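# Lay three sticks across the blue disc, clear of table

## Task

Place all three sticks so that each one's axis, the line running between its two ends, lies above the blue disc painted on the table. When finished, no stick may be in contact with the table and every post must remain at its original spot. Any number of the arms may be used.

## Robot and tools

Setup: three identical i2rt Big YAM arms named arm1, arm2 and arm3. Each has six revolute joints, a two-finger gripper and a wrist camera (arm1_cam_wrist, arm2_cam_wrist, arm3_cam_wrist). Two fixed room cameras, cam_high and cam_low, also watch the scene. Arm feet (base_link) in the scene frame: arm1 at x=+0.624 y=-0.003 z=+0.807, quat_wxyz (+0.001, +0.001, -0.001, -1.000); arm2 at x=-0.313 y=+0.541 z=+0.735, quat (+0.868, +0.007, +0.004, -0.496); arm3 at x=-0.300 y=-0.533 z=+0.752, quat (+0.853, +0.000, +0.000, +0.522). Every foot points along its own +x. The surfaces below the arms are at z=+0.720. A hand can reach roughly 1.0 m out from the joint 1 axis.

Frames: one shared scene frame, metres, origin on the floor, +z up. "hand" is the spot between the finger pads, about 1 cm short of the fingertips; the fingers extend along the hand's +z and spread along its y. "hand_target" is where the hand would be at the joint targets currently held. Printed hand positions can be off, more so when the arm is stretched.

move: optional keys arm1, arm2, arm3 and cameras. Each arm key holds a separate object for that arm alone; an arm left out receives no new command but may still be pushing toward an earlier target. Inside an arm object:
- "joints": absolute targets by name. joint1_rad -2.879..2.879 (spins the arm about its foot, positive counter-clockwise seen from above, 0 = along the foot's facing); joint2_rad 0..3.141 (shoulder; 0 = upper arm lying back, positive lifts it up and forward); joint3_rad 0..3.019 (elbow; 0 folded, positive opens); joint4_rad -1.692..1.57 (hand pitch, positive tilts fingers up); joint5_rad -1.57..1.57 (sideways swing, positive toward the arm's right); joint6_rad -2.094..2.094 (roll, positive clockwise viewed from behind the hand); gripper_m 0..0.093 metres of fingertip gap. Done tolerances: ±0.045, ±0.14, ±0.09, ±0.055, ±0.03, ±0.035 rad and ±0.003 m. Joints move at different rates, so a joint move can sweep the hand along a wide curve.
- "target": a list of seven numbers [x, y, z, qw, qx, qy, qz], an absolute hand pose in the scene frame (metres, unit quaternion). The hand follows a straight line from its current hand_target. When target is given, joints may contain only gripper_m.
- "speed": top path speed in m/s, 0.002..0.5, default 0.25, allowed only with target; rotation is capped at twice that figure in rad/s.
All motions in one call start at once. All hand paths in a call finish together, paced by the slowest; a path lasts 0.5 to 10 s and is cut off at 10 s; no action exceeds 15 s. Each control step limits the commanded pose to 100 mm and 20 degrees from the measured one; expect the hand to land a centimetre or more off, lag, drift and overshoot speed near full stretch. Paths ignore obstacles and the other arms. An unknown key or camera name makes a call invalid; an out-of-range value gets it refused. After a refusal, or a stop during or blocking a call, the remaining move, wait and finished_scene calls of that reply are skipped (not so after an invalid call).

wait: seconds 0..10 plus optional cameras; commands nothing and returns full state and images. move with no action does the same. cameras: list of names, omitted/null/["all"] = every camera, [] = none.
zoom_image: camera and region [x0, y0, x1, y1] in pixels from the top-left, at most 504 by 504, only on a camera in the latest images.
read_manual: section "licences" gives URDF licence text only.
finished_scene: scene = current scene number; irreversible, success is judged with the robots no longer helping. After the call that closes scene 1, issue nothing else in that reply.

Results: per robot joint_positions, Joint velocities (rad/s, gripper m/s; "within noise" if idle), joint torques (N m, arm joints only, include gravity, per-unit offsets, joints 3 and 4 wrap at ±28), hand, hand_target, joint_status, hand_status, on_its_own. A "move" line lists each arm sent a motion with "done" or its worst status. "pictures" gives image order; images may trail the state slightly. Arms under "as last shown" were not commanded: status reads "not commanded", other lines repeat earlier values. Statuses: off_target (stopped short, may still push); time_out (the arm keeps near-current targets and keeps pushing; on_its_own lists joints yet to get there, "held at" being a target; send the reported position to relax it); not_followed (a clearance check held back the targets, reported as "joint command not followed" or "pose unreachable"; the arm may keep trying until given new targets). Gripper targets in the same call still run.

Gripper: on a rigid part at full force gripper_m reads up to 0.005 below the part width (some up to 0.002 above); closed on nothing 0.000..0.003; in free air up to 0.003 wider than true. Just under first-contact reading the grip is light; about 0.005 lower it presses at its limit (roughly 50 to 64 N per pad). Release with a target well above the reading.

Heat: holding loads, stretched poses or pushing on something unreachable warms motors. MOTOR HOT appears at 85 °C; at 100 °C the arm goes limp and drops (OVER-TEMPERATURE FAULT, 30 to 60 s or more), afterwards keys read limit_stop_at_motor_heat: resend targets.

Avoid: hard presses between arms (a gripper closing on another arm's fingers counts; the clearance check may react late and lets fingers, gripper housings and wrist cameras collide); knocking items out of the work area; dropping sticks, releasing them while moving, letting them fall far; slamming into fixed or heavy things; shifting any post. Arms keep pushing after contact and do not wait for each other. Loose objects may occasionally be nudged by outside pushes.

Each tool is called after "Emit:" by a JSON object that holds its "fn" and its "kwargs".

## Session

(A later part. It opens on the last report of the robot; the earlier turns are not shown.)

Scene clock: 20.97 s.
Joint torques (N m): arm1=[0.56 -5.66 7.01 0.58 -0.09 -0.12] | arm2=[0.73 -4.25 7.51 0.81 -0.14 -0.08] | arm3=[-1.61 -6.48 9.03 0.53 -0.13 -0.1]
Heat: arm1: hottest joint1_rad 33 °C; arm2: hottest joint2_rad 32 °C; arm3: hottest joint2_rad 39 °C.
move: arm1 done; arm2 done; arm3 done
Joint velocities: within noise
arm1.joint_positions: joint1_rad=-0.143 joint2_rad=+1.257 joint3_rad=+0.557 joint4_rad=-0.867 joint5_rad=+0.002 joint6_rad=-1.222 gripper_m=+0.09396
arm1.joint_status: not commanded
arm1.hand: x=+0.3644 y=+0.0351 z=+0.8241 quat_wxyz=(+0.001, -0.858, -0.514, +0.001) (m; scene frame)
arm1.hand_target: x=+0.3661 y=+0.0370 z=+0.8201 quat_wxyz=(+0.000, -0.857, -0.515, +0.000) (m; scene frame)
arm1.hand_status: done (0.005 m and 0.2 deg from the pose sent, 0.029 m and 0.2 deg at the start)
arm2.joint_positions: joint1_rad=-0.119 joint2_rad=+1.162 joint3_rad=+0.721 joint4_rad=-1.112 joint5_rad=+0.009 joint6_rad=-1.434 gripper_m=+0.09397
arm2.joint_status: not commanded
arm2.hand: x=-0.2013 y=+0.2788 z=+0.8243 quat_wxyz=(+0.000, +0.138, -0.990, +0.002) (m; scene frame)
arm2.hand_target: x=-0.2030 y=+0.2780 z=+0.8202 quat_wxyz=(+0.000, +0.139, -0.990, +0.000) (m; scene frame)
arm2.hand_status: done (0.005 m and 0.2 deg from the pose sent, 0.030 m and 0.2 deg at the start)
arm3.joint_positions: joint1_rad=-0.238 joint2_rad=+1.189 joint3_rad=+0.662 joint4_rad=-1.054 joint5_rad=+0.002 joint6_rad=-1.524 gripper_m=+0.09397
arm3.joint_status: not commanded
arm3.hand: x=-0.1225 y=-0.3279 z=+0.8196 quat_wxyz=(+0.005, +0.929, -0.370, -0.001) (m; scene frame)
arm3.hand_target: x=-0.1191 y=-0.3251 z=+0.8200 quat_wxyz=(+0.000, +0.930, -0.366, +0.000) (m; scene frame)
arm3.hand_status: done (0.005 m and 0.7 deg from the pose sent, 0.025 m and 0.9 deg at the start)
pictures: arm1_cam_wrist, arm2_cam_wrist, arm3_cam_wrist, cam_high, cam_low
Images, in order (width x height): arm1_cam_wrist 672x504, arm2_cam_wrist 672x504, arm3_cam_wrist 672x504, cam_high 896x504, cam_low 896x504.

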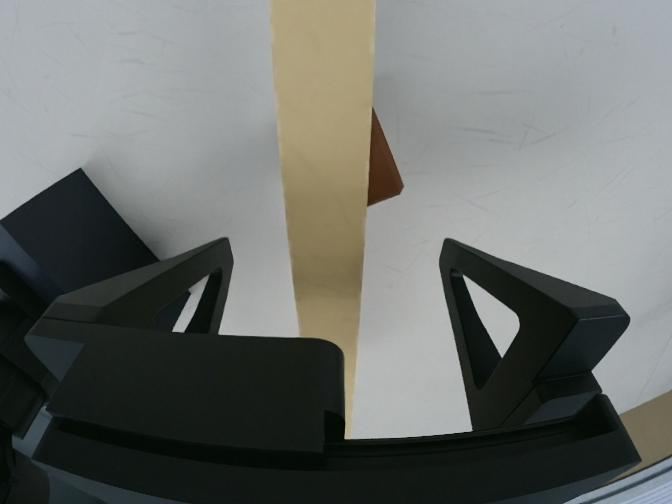

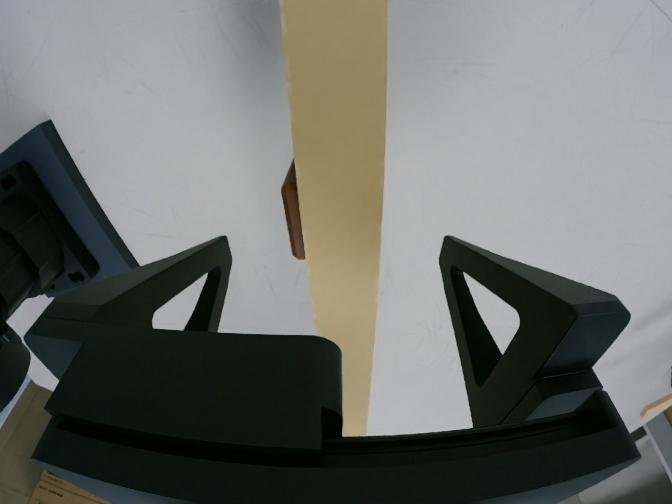

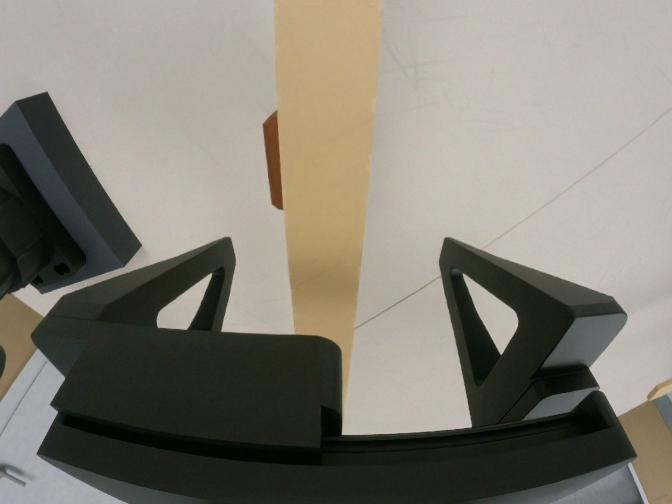

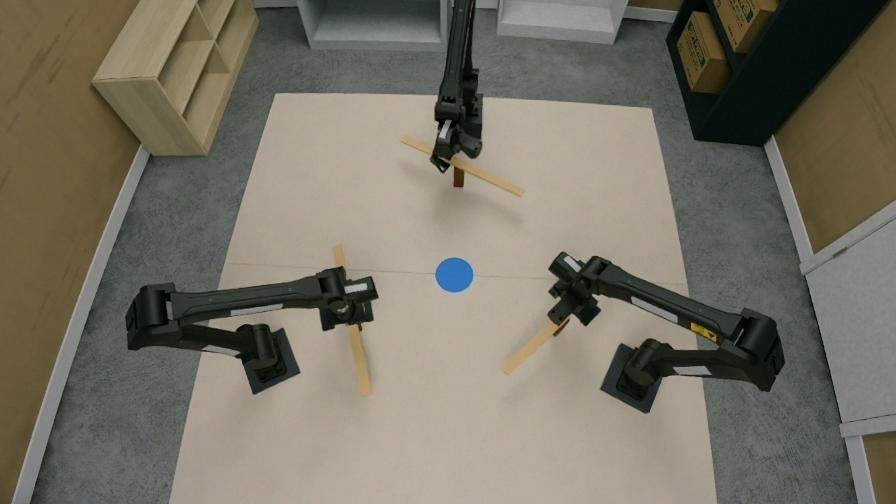

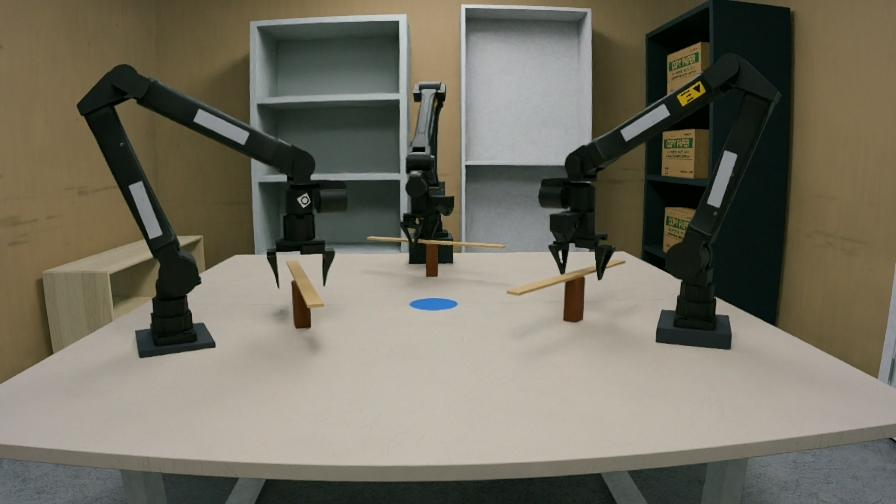

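Emit:
{"fn": "move", "kwargs": {"arm1": {"target":[0.3697,0.035,0.802,0,0.857,0.515,0]}, "arm2": {"target":[-0.203,0.278,0.802,0,-0.139,0.990,0]}, "arm3": {"target":[-0.122,-0.328,0.806,0,-0.930,0.366,0]}, "cameras": ["arm1_cam_wrist","arm2_cam_wrist","arm3_cam_wrist","cam_low"]}}

Emit:
{"fn": "zoom_image", "kwargs": {"camera": "cam_low", "region": [250, 200, 450, 330]}}

Emit:
{"fn": "zoom_image", "kwargs": {"camera": "cam_low", "region": [450, 200, 650, 330]}}

Scene clock: 23.07 s.
Joint torques (N m): arm1=[1.03 -5.3 6.38 0.64 -0.1 -0.05] | arm2=[0.73 -4.42 7.21 0.83 -0.14 -0.09] | arm3=[-1.67 -6.18 8.75 0.49 -0.14 -0.09]
Heat: arm1: hottest joint1_rad 32 °C; arm2: hottest joint2_rad 32 °C; arm3: hottest joint2_rad 39 °C.
move: arm1 done; arm2 done; arm3 done
Joint velocities: within noise
arm1.joint_positions: joint1_rad=-0.143 joint2_rad=+1.293 joint3_rad=+0.525 joint4_rad=-0.797 joint5_rad=+0.002 joint6_rad=-1.222 gripper_m=+0.09396
arm1.joint_status: not commanded
arm1.hand: x=+0.3675 y=+0.0347 z=+0.8064 quat_wxyz=(+0.001, -0.858, -0.514, +0.002) (m; scene frame)
arm1.hand_target: x=+0.3698 y=+0.0350 z=+0.8021 quat_wxyz=(+0.000, -0.857, -0.515, +0.000) (m; scene frame)
arm1.hand_status: done (0.005 m and 0.3 deg from the pose sent, 0.023 m and 0.2 deg at the start)
arm2.joint_positions: joint1_rad=-0.119 joint2_rad=+1.192 joint3_rad=+0.691 joint4_rad=-1.052 joint5_rad=+0.009 joint6_rad=-1.435 gripper_m=+0.09397
arm2.joint_status: not commanded
arm2.hand: x=-0.2010 y=+0.2783 z=+0.8065 quat_wxyz=(+0.000, +0.138, -0.990, +0.002) (m; scene frame)
arm2.hand_target: x=-0.2030 y=+0.2780 z=+0.8022 quat_wxyz=(+0.000, +0.139, -0.990, +0.000) (m; scene frame)
arm2.hand_status: done (0.005 m and 0.2 deg from the pose sent, 0.022 m and 0.2 deg at the start)
arm3.joint_positions: joint1_rad=-0.238 joint2_rad=+1.198 joint3_rad=+0.631 joint4_rad=-1.008 joint5_rad=+0.002 joint6_rad=-1.524 gripper_m=+0.09397
arm3.joint_status: not commanded
arm3.hand: x=-0.1245 y=-0.3302 z=+0.8073 quat_wxyz=(+0.002, +0.929, -0.370, +0.000) (m; scene frame)
arm3.hand_target: x=-0.1221 y=-0.3281 z=+0.8060 quat_wxyz=(+0.000, +0.931, -0.366, +0.000) (m; scene frame)
arm3.hand_status: done (0.004 m and 0.5 deg from the pose sent, 0.014 m and 0.7 deg at the start)
pictures: arm1_cam_wrist, arm2_cam_wrist, arm3_cam_wrist, cam_low
Images, in order (width x height): arm1_cam_wrist 672x504, arm2_cam_wrist 672x504, arm3_cam_wrist 672x504, cam_low 896x504.

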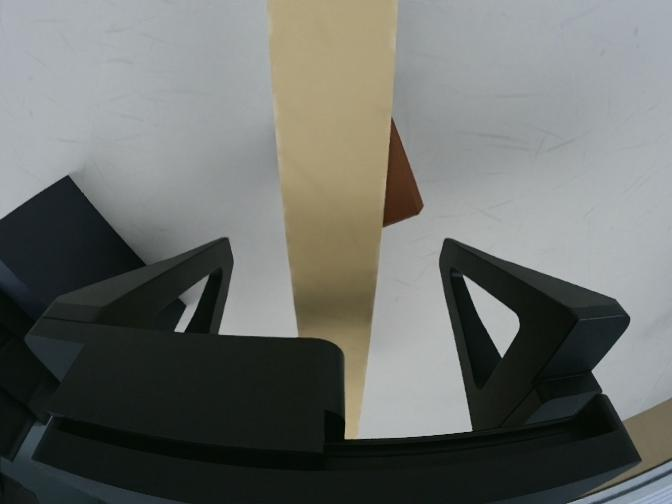

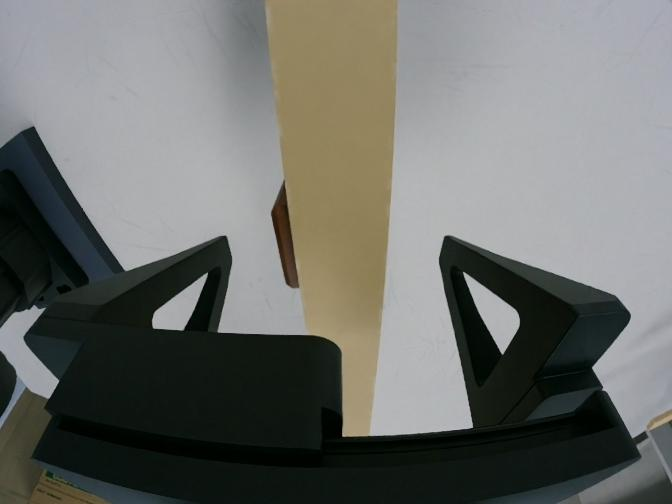

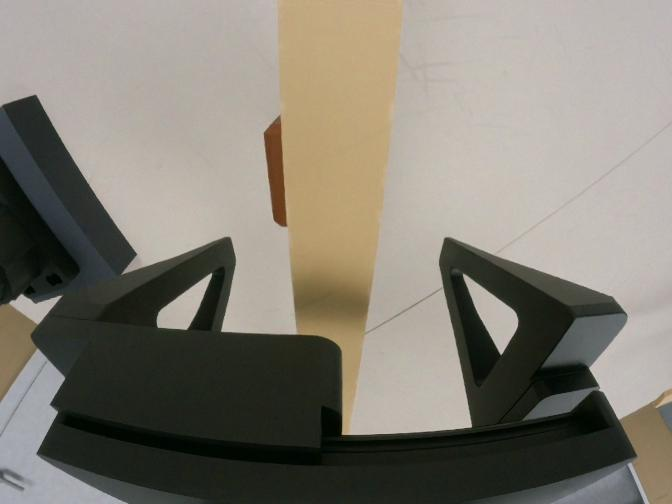

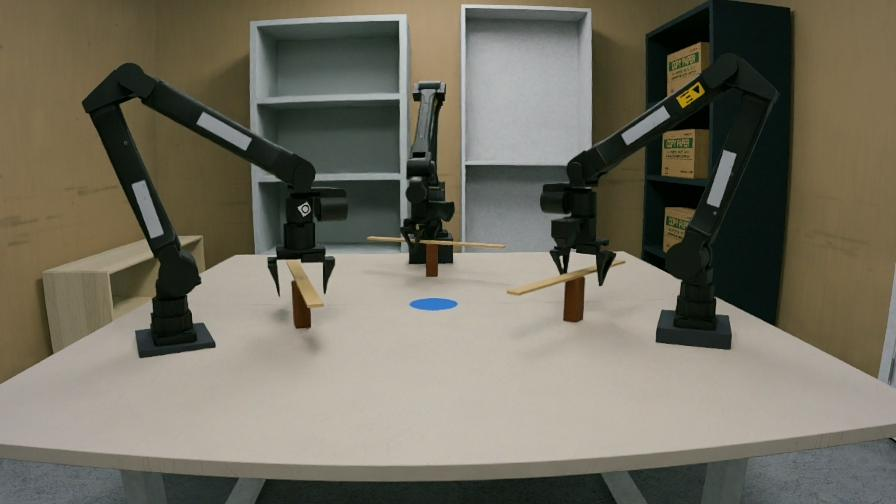

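Scaled by 2.520 from the camera's 896x504 image, which has a finer 1280x720 frame.

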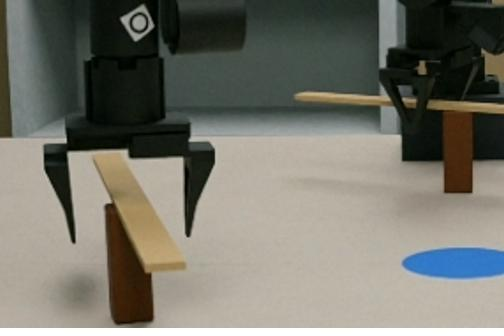

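Scaled by 2.520 from the camera's 896x504 image, which has a finer 1280x720 frame.

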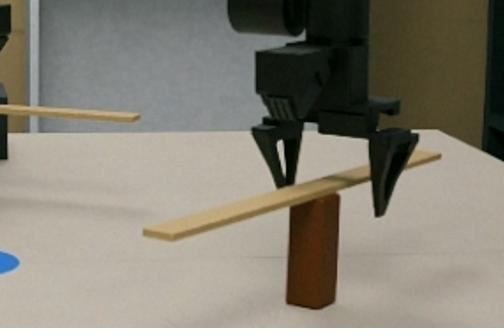

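Emit:
{"fn": "move", "kwargs": {"arm1": {"joints":{"gripper_m":0.03}}, "arm2": {"joints":{"gripper_m":0.03}}, "arm3": {"joints":{"gripper_m":0.03}}}}

Scene clock: 24.13 s.
Joint torques (N m): arm1=[0.67 -4.6 6.45 0.61 -0.12 -0.08] | arm2=[0.67 -4.42 7.21 0.8 -0.12 -0.06] | arm3=[-1.55 -6.12 8.72 0.51 -0.15 -0.08]
Heat: arm1: hottest joint1_rad 32 °C; arm2: hottest joint2_rad 32 °C; arm3: hottest joint2_rad 39 °C.
move: arm1 done; arm2 off_target; arm3 done
Joint velocities: within noise
arm1.joint_positions: joint1_rad=-0.143 joint2_rad=+1.293 joint3_rad=+0.525 joint4_rad=-0.797 joint5_rad=+0.002 joint6_rad=-1.222 gripper_m=+0.03014
arm1.joint_status: all done
arm1.hand: x=+0.3675 y=+0.0347 z=+0.8064 quat_wxyz=(+0.001, -0.858, -0.514, +0.002) (m; scene frame)
arm1.hand_target: x=+0.3698 y=+0.0350 z=+0.8021 quat_wxyz=(+0.000, -0.857, -0.515, +0.000) (m; scene frame)
arm1.hand_status: not commanded
arm2.joint_positions: joint1_rad=-0.119 joint2_rad=+1.192 joint3_rad=+0.691 joint4_rad=-1.051 joint5_rad=+0.008 joint6_rad=-1.437 gripper_m=+0.03369
arm2.joint_status: gripper_m off_target (ended at +0.03372, target +0.03000)
arm2.hand: x=-0.2009 y=+0.2782 z=+0.8065 quat_wxyz=(+0.000, +0.139, -0.990, +0.002) (m; scene frame)
arm2.hand_target: x=-0.2030 y=+0.2780 z=+0.8022 quat_wxyz=(+0.000, +0.139, -0.990, +0.000) (m; scene frame)
arm2.hand_status: not commanded
arm3.joint_positions: joint1_rad=-0.238 joint2_rad=+1.198 joint3_rad=+0.631 joint4_rad=-1.007 joint5_rad=+0.002 joint6_rad=-1.525 gripper_m=+0.03010
arm3.joint_status: all done
arm3.hand: x=-0.1245 y=-0.3302 z=+0.8073 quat_wxyz=(+0.002, +0.929, -0.369, +0.000) (m; scene frame)
arm3.hand_target: x=-0.1220 y=-0.3280 z=+0.8060 quat_wxyz=(+0.000, +0.931, -0.366, +0.000) (m; scene frame)
arm3.hand_status: not commanded
pictures: arm1_cam_wrist, arm2_cam_wrist, arm3_cam_wrist, cam_high, cam_low
Images, in order (width x height): arm1_cam_wrist 672x504, arm2_cam_wrist 672x504, arm3_cam_wrist 672x504, cam_high 896x504, cam_low 896x504.

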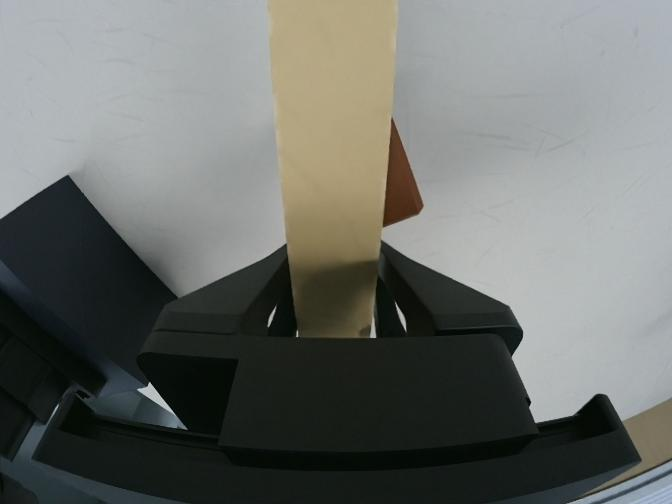

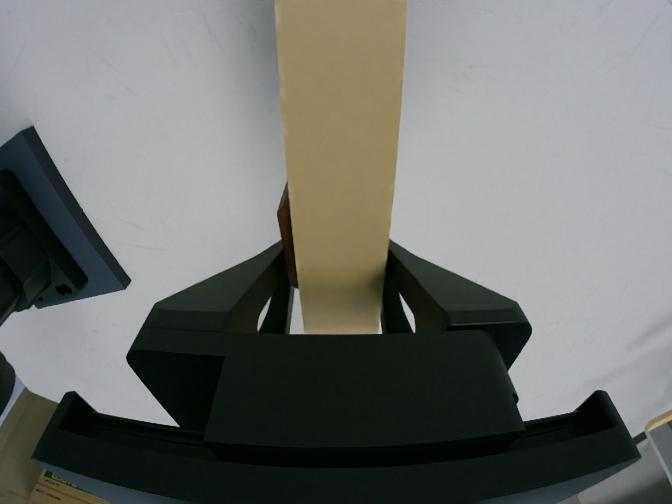

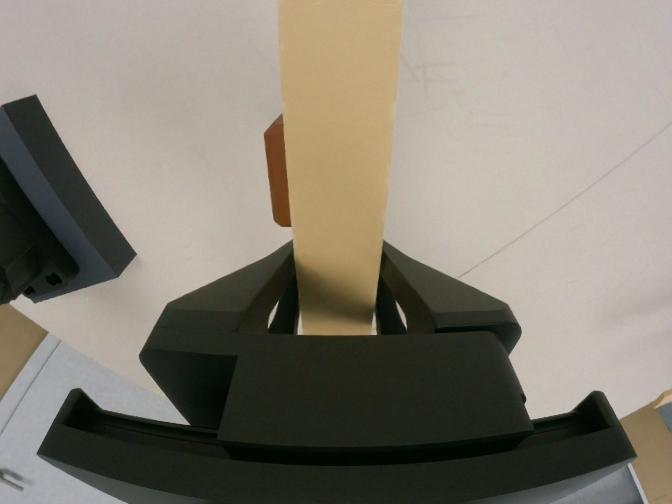

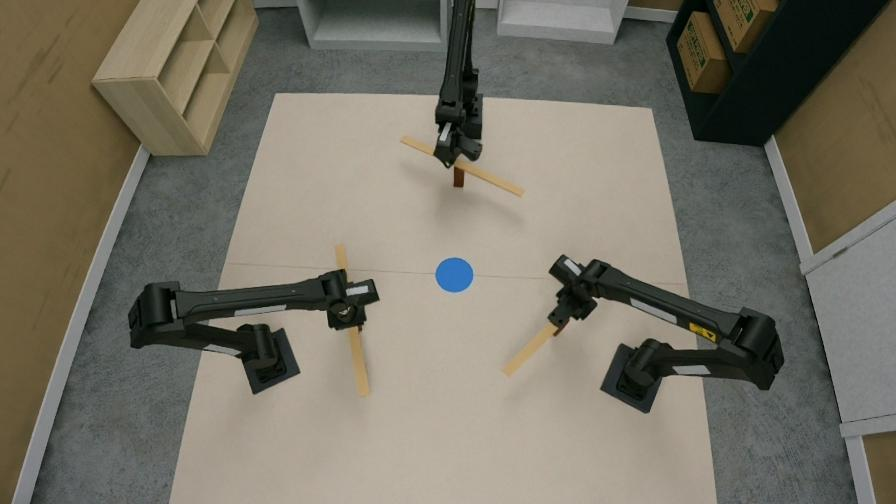

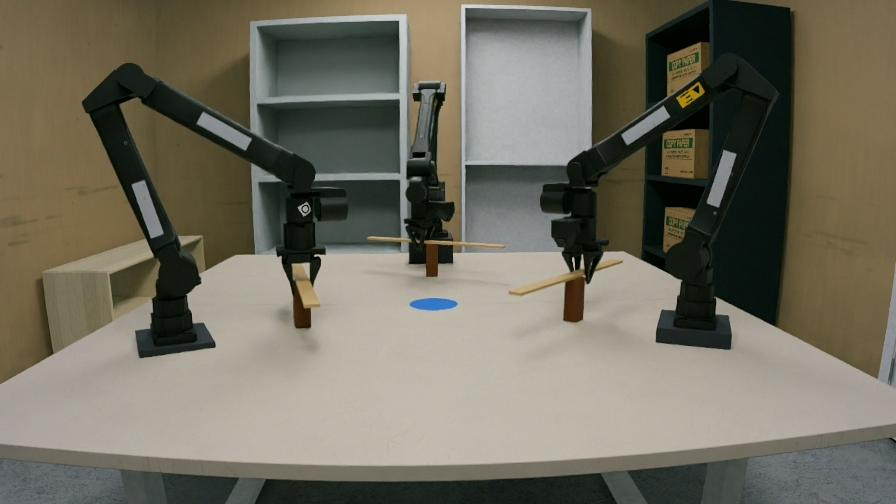

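Emit:
{"fn": "move", "kwargs": {"arm1": {"joints":{"gripper_m":0.024}}, "arm2": {"joints":{"gripper_m":0.026}}, "arm3": {"joints":{"gripper_m":0.024}}, "cameras": ["cam_high"]}}

Emit:
{"fn": "zoom_image", "kwargs": {"camera": "cam_high", "region": [230, 220, 480, 420]}}

Emit:
{"fn": "zoom_image", "kwargs": {"camera": "cam_high", "region": [440, 220, 690, 420]}}

Emit:
{"fn": "zoom_image", "kwargs": {"camera": "cam_high", "region": [350, 80, 600, 280]}}

Scene clock: 25.83 s.
Joint torques (N m): arm1=[0.56 -4.95 6.54 0.66 -0.13 -0.04] | arm2=[0.73 -4.48 7.21 0.77 -0.12 -0.06] | arm3=[-1.38 -6.3 8.69 0.49 -0.12 -0.09]
Heat: arm1: hottest joint1_rad 32 °C; arm2: hottest joint2_rad 32 °C; arm3: hottest joint2_rad 39 °C.
move: arm1 done; arm2 off_target; arm3 done
Joint velocities: within noise
arm1.joint_positions: joint1_rad=-0.143 joint2_rad=+1.293 joint3_rad=+0.525 joint4_rad=-0.797 joint5_rad=+0.002 joint6_rad=-1.222 gripper_m=+0.02686
arm1.joint_status: all done
arm1.hand: x=+0.3675 y=+0.0347 z=+0.8064 quat_wxyz=(+0.001, -0.857, -0.515, +0.002) (m; scene frame)
arm1.hand_target: x=+0.3698 y=+0.0350 z=+0.8021 quat_wxyz=(+0.000, -0.857, -0.515, +0.000) (m; scene frame)
arm1.hand_status: not commanded
arm2.joint_positions: joint1_rad=-0.119 joint2_rad=+1.192 joint3_rad=+0.691 joint4_rad=-1.051 joint5_rad=+0.008 joint6_rad=-1.437 gripper_m=+0.03369
arm2.joint_status: gripper_m off_target (ended at +0.03369, target +0.02600)
arm2.hand: x=-0.2009 y=+0.2782 z=+0.8065 quat_wxyz=(+0.000, +0.139, -0.990, +0.002) (m; scene frame)
arm2.hand_target: x=-0.2030 y=+0.2780 z=+0.8022 quat_wxyz=(+0.000, +0.139, -0.990, +0.000) (m; scene frame)
arm2.hand_status: not commanded
arm3.joint_positions: joint1_rad=-0.238 joint2_rad=+1.198 joint3_rad=+0.631 joint4_rad=-1.007 joint5_rad=+0.002 joint6_rad=-1.525 gripper_m=+0.02652
arm3.joint_status: all done
arm3.hand: x=-0.1245 y=-0.3302 z=+0.8073 quat_wxyz=(+0.002, +0.929, -0.369, +0.000) (m; scene frame)
arm3.hand_target: x=-0.1220 y=-0.3280 z=+0.8060 quat_wxyz=(+0.000, +0.931, -0.366, +0.000) (m; scene frame)
arm3.hand_status: not commanded
pictures: cam_high
Images, in order (width x height): cam_high 896x504.

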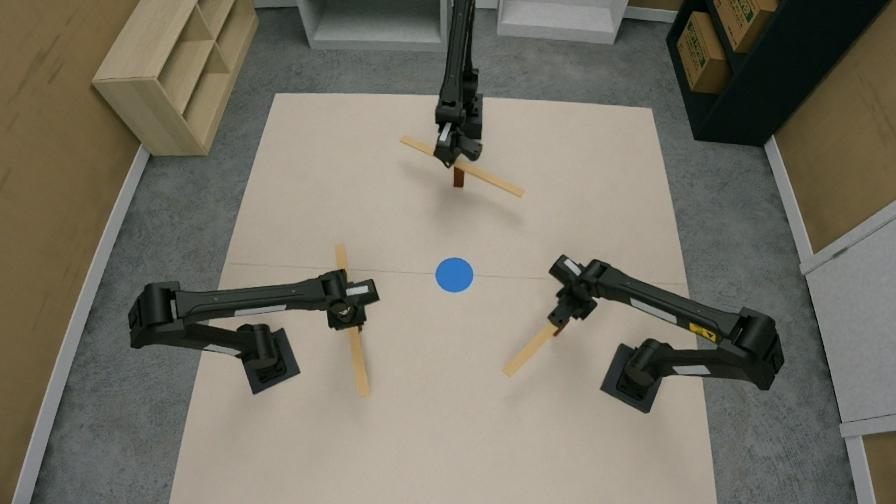

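Scaled by 2.016 from the camera's 896x504 image, which has a finer 1280x720 frame.

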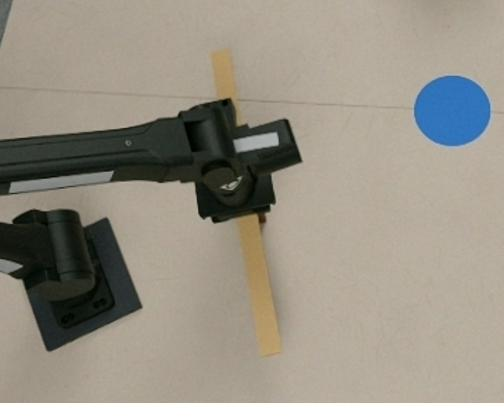

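Scaled by 2.016 from the camera's 896x504 image, which has a finer 1280x720 frame.

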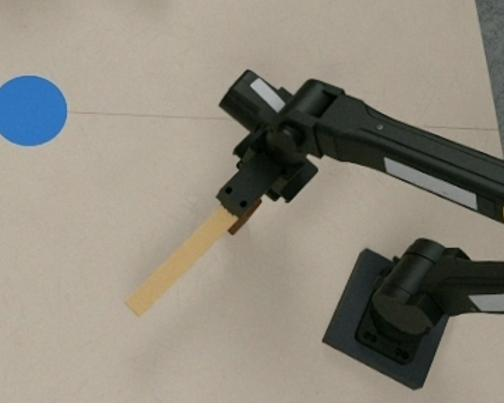

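Scaled by 2.016 from the camera's 896x504 image, which has a finer 1280x720 frame.

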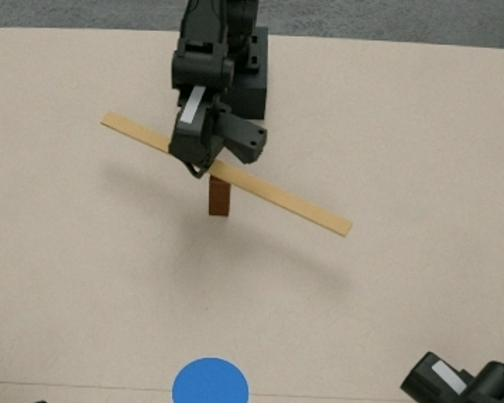

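Emit:
{"fn": "move", "kwargs": {"arm1": {"target":[0.3697,0.035,0.91,0,0.857,0.515,0]}, "arm2": {"target":[-0.203,0.278,0.91,0,-0.139,0.990,0]}, "arm3": {"target":[-0.122,-0.328,0.91,0,-0.930,0.366,0]}}}

Scene clock: 35.53 s.
Joint torques (N m): arm1=[0.26 -4.42 12.11 -0.47 -0.1 -0.06] | arm2=[0.91 -4.54 12.9 -0.25 -0.11 -0.04] | arm3=[-1.67 -6.36 12.66 -0.16 -0.12 -0.09]
Heat: arm1: hottest joint1_rad 32 °C; arm2: hottest joint2_rad 32 °C; arm3: hottest joint2_rad 38 °C.
move: arm1 off_target; arm2 off_target; arm3 off_target
Joint velocities: within noise
arm1.joint_positions: joint1_rad=-0.143 joint2_rad=+1.076 joint3_rad=+0.651 joint4_rad=-1.167 joint5_rad=+0.002 joint6_rad=-1.222 gripper_m=+0.02686
arm1.joint_status: not commanded
arm1.hand: x=+0.3822 y=+0.0328 z=+0.8970 quat_wxyz=(-0.008, -0.857, -0.515, -0.009) (m; scene frame)
arm1.hand_target: x=+0.3700 y=+0.0350 z=+0.9099 quat_wxyz=(+0.000, -0.857, -0.515, +0.000) (m; scene frame)
arm1.hand_status: off_target (0.018 m and 1.4 deg from the pose sent, 0.104 m and 0.3 deg at the start)
arm2.joint_positions: joint1_rad=-0.119 joint2_rad=+1.079 joint3_rad=+0.841 joint4_rad=-1.364 joint5_rad=+0.008 joint6_rad=-1.437 gripper_m=+0.03369
arm2.joint_status: not commanded
arm2.hand: x=-0.2083 y=+0.2937 z=+0.8889 quat_wxyz=(+0.007, +0.139, -0.990, -0.022) (m; scene frame)
arm2.hand_target: x=-0.2034 y=+0.2788 z=+0.9097 quat_wxyz=(+0.000, +0.139, -0.990, +0.000) (m; scene frame)
arm2.hand_status: off_target (0.027 m and 2.7 deg from the pose sent, 0.104 m and 0.2 deg at the start)
arm3.joint_positions: joint1_rad=-0.238 joint2_rad=+1.072 joint3_rad=+0.799 joint4_rad=-1.325 joint5_rad=+0.002 joint6_rad=-1.525 gripper_m=+0.02652
arm3.joint_status: not commanded
arm3.hand: x=-0.1292 y=-0.3356 z=+0.8973 quat_wxyz=(+0.013, +0.929, -0.369, -0.004) (m; scene frame)
arm3.hand_target: x=-0.1222 y=-0.3283 z=+0.9100 quat_wxyz=(+0.000, +0.931, -0.366, +0.000) (m; scene frame)
arm3.hand_status: off_target (0.016 m and 1.6 deg from the pose sent, 0.103 m and 0.4 deg at the start)
pictures: arm1_cam_wrist, arm2_cam_wrist, arm3_cam_wrist, cam_high, cam_low
Images, in order (width x height): arm1_cam_wrist 672x504, arm2_cam_wrist 672x504, arm3_cam_wrist 672x504, cam_high 896x504, cam_low 896x504.

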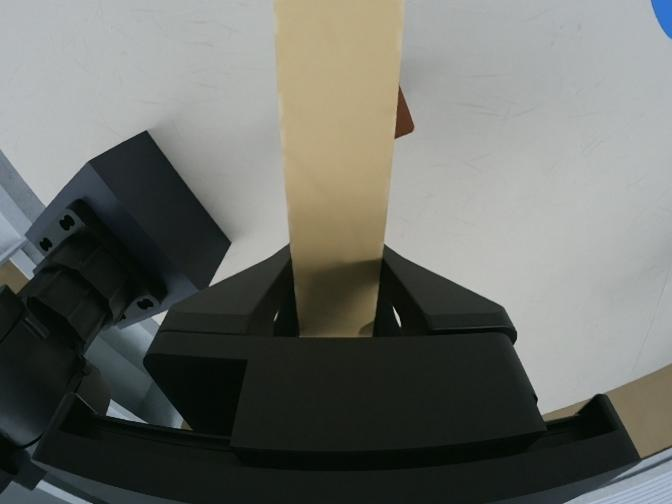

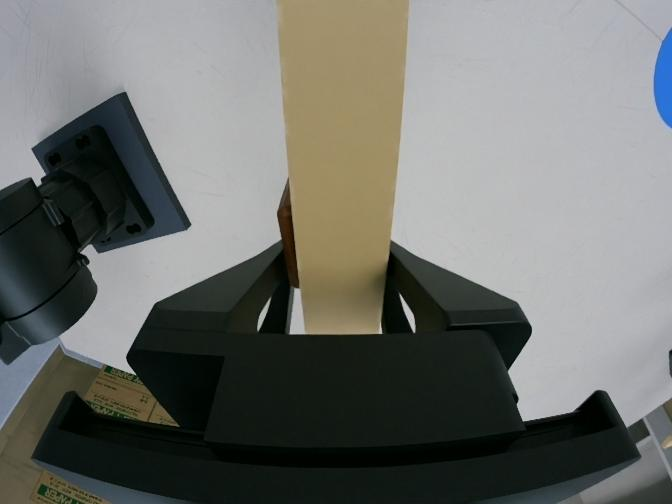

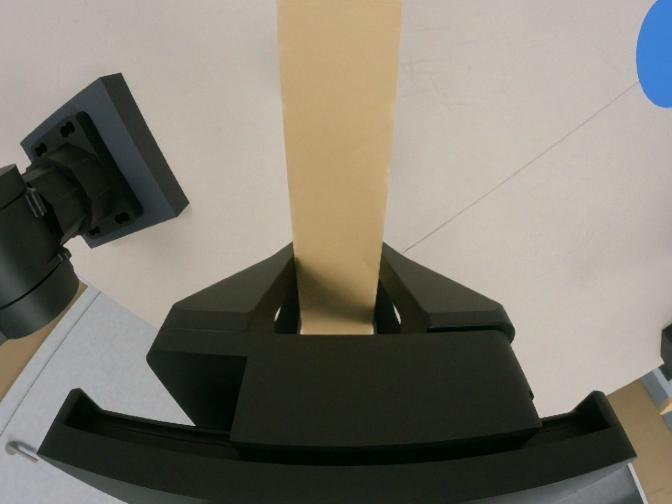

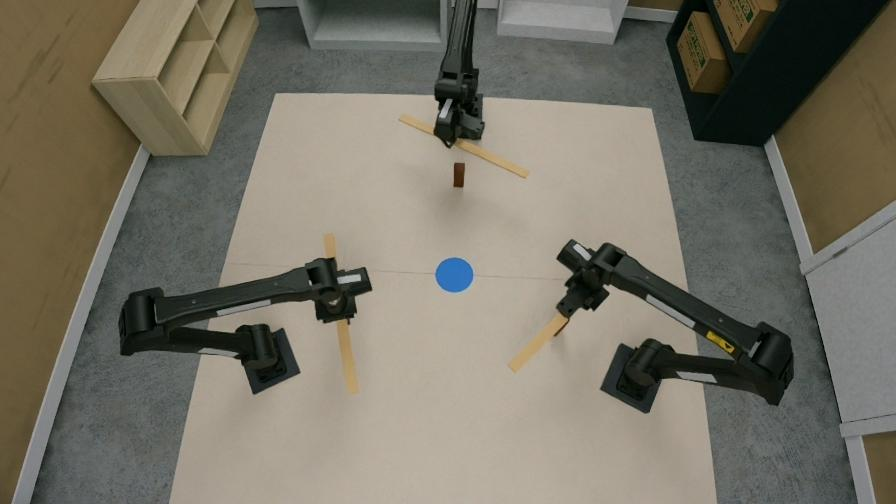

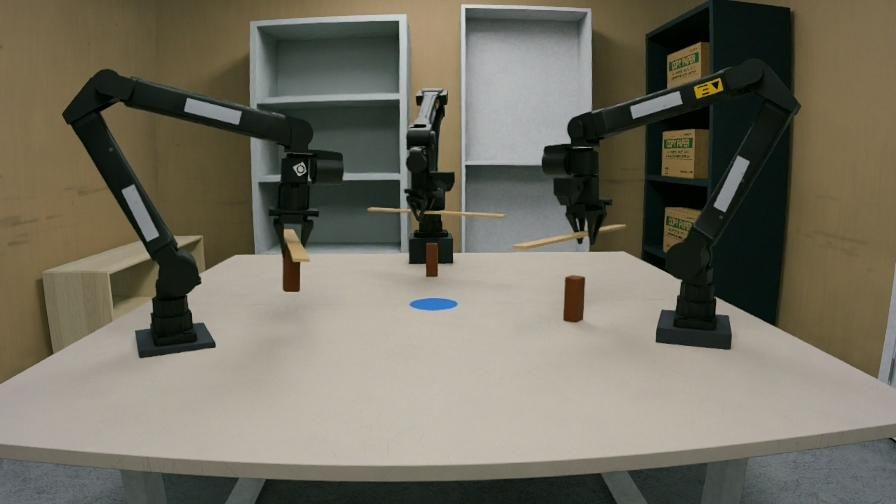

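Emit:
{"fn": "move", "kwargs": {"arm2": {"target":[-0.203,0.278,0.804,0,-0.139,0.990,0],"speed":0.1}}}

Emit:
{"fn": "zoom_image", "kwargs": {"camera": "cam_high", "region": [350, 80, 600, 280]}}

Emit:
{"fn": "zoom_image", "kwargs": {"camera": "cam_low", "region": [250, 200, 450, 330]}}

Scene clock: 37.73 s.
Joint torques (N m): arm1=[0.32 -4.48 12.15 -0.59 -0.11 0.03] | arm2=[0.67 -4.54 7.5 0.87 -0.13 -0.06] | arm3=[-1.49 -6.18 12.64 -0.17 -0.12 -0.06]
Heat: arm1: hottest joint1_rad 32 °C; arm2: hottest joint2_rad 32 °C; arm3: hottest joint2_rad 38 °C.
move: arm2 done
Joint velocities: within noise
arm1, arm3: as last shown
arm2.joint_positions: joint1_rad=-0.119 joint2_rad=+1.191 joint3_rad=+0.691 joint4_rad=-1.060 joint5_rad=+0.008 joint6_rad=-1.437 gripper_m=+0.03369
arm2.joint_status: not commanded
arm2.hand: x=-0.2018 y=+0.2803 z=+0.8066 quat_wxyz=(+0.001, +0.140, -0.990, -0.002) (m; scene frame)
arm2.hand_target: x=-0.2030 y=+0.2780 z=+0.8041 quat_wxyz=(+0.000, +0.139, -0.990, +0.000) (m; scene frame)
arm2.hand_status: done (0.004 m and 0.3 deg from the pose sent, 0.087 m and 2.7 deg at the start)
pictures: arm1_cam_wrist, arm2_cam_wrist, arm3_cam_wrist, cam_high, cam_low
Images, in order (width x height): arm1_cam_wrist 672x504, arm2_cam_wrist 672x504, arm3_cam_wrist 672x504, cam_high 896x504, cam_low 896x504.

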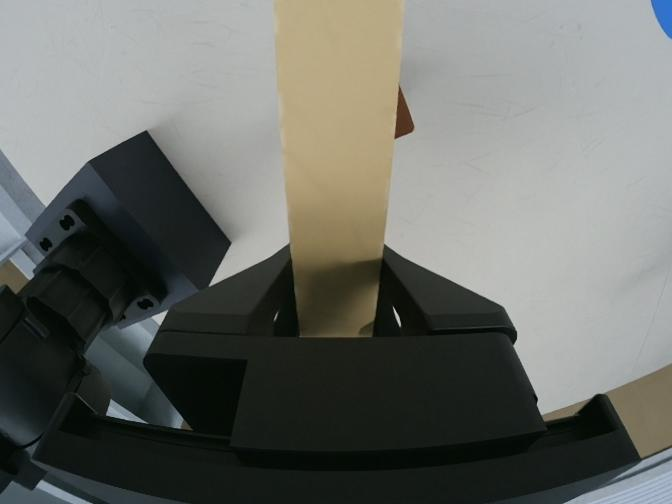

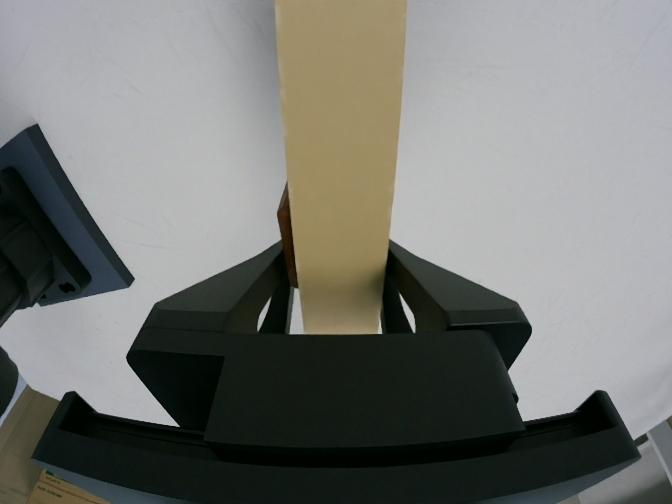

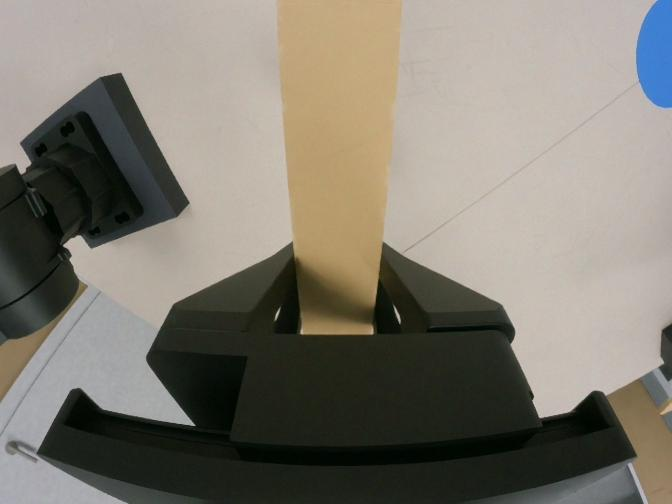

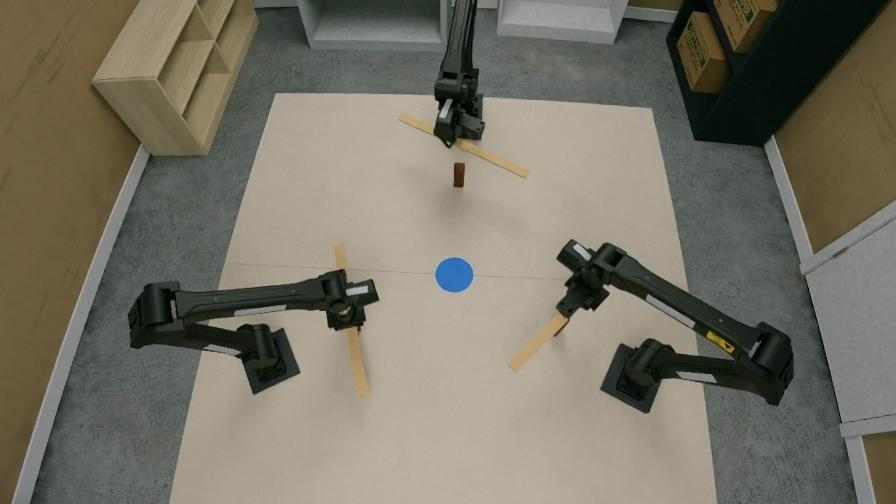

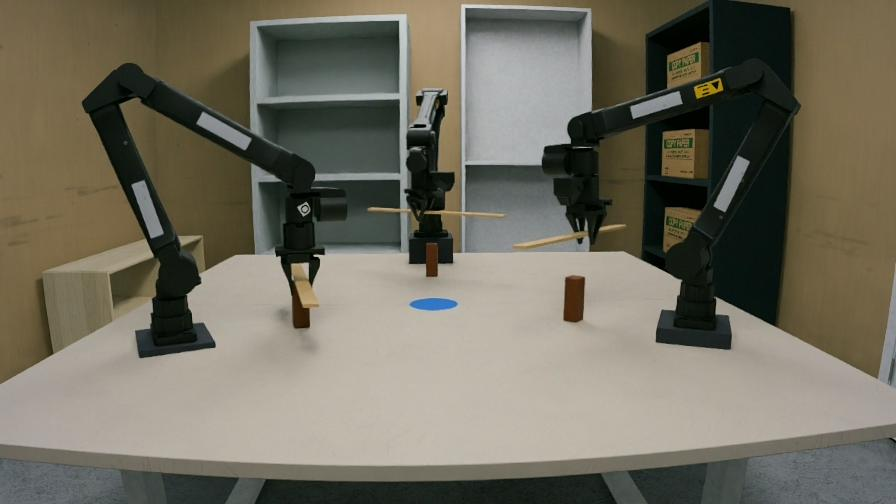

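Scaled by 2.016 from the camera's 896x504 image, which has a finer 1280x720 frame.

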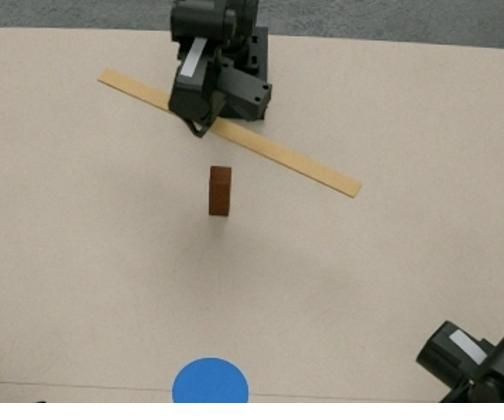

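Scaled by 2.520 from the camera's 896x504 image, which has a finer 1280x720 frame.

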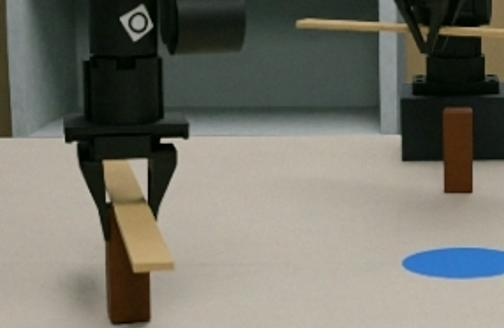

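Emit:
{"fn": "move", "kwargs": {"arm2": {"joints":{"gripper_m":0.09}}, "cameras": []}}

Emit:
{"fn": "move", "kwargs": {"arm2": {"target":[-0.261,0.262,0.806,0,-0.139,0.990,0]}}}

Emit:
{"fn": "zoom_image", "kwargs": {"camera": "cam_high", "region": [250, 220, 450, 420]}}

Scene clock: 40.67 s.
Joint torques (N m): arm1=[0.67 -4.07 12.01 -0.57 -0.1 -0.02] | arm2=[0.73 -4.6 7.47 0.79 -0.12 -0.06] | arm3=[-1.38 -6.24 12.62 -0.16 -0.12 -0.07]
Heat: arm1: hottest joint1_rad 32 °C; arm2: hottest joint2_rad 32 °C; arm3: hottest joint2_rad 38 °C.
move: arm2 done
Joint velocities: within noise
arm1, arm3: as last shown
arm2.joint_positions: joint1_rad=-0.119 joint2_rad=+1.191 joint3_rad=+0.691 joint4_rad=-1.059 joint5_rad=+0.008 joint6_rad=-1.437 gripper_m=+0.08991
arm2.joint_status: all done
arm2.hand: x=-0.2016 y=+0.2799 z=+0.8066 quat_wxyz=(+0.001, +0.140, -0.990, -0.001) (m; scene frame)
arm2.hand_target: x=-0.2030 y=+0.2781 z=+0.8041 quat_wxyz=(+0.000, +0.139, -0.990, +0.000) (m; scene frame)
arm2.hand_status: not commanded
pictures: none
No camera images: "cameras" was empty.

Scene clock: 41.93 s.
Joint torques (N m): arm1=[0.73 -4.13 12.08 -0.38 -0.12 -0.11] | arm2=[1.26 -5.3 7.46 0.43 -0.15 -0.07] | arm3=[-1.49 -6.24 12.62 -0.13 -0.12 -0.09]
Heat: arm1: hottest joint1_rad 32 °C; arm2: hottest joint2_rad 32 °C; arm3: hottest joint2_rad 38 °C.
move: arm2 done
Joint velocities: within noise
arm1, arm3: as last shown
arm2.joint_positions: joint1_rad=-0.340 joint2_rad=+1.191 joint3_rad=+0.691 joint4_rad=-1.059 joint5_rad=+0.006 joint6_rad=-1.649 gripper_m=+0.08991
arm2.joint_status: not commanded
arm2.hand: x=-0.2608 y=+0.2618 z=+0.8062 quat_wxyz=(+0.001, +0.135, -0.991, -0.002) (m; scene frame)
arm2.hand_target: x=-0.2610 y=+0.2620 z=+0.8060 quat_wxyz=(+0.000, +0.139, -0.990, +0.000) (m; scene frame)
arm2.hand_status: done (0.000 m and 0.5 deg from the pose sent, 0.062 m and 0.2 deg at the start)
pictures: arm1_cam_wrist, arm2_cam_wrist, arm3_cam_wrist, cam_high, cam_low
Images, in order (width x height): arm1_cam_wrist 672x504, arm2_cam_wrist 672x504, arm3_cam_wrist 672x504, cam_high 896x504, cam_low 896x504.

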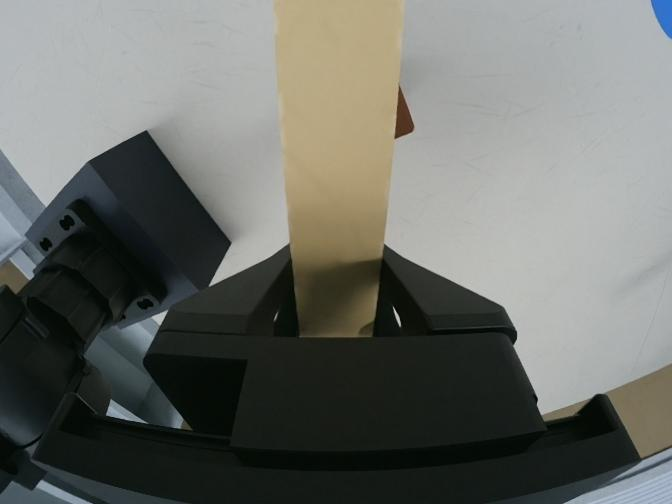

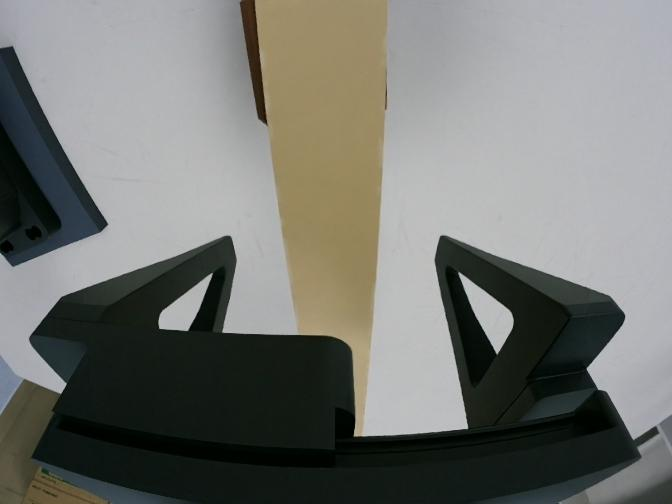

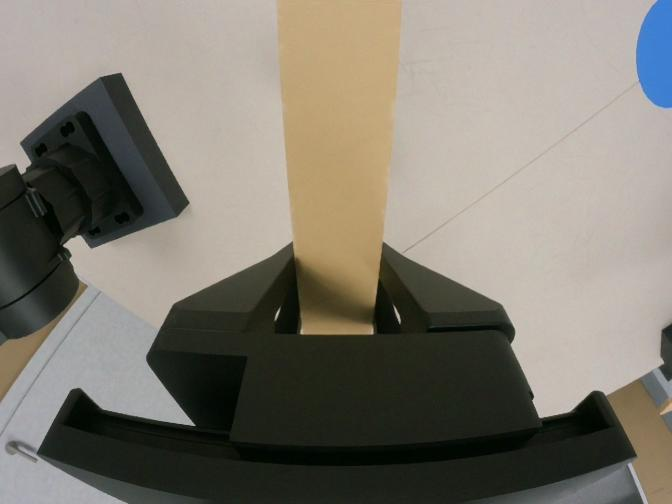

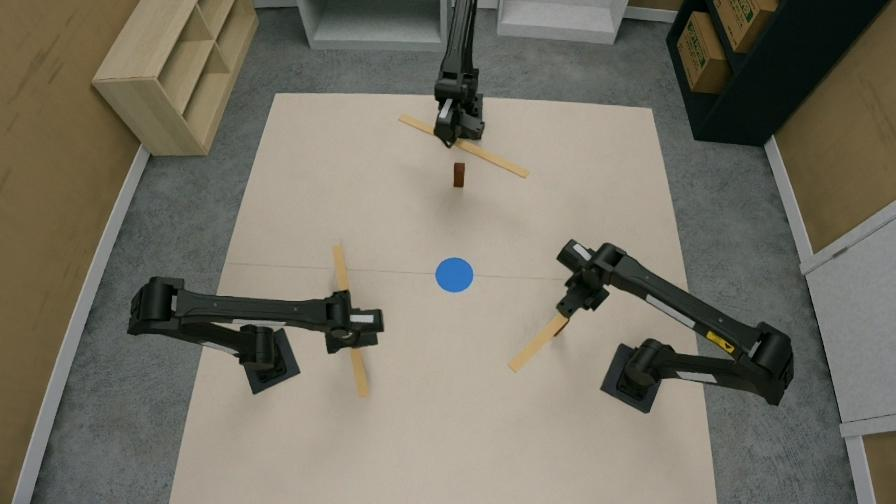

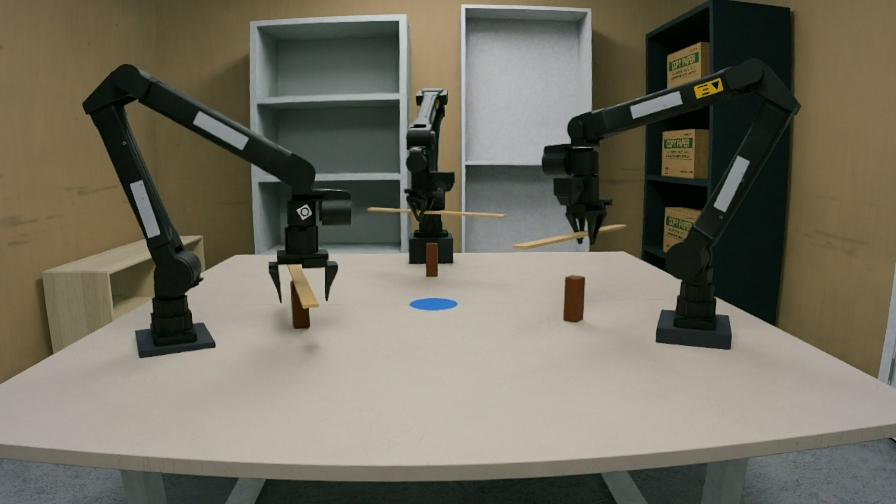

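Scaled by 2.520 from the camera's 896x504 image, which has a finer 1280x720 frame.

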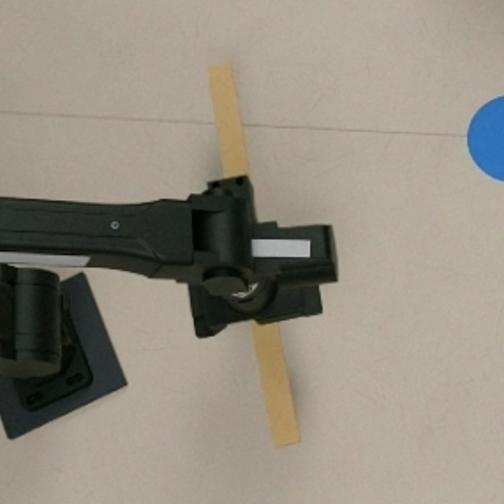

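Emit:
{"fn": "zoom_image", "kwargs": {"camera": "cam_low", "region": [250, 200, 450, 330]}}

Scaled by 2.520 from the camera's 896x504 image, which has a finer 1280x720 frame.

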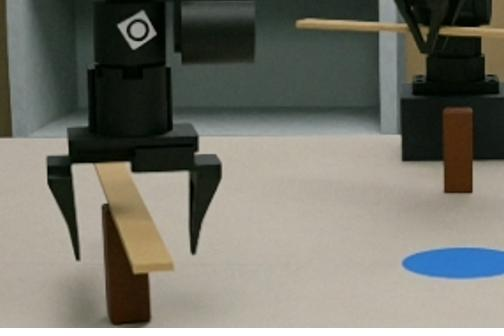

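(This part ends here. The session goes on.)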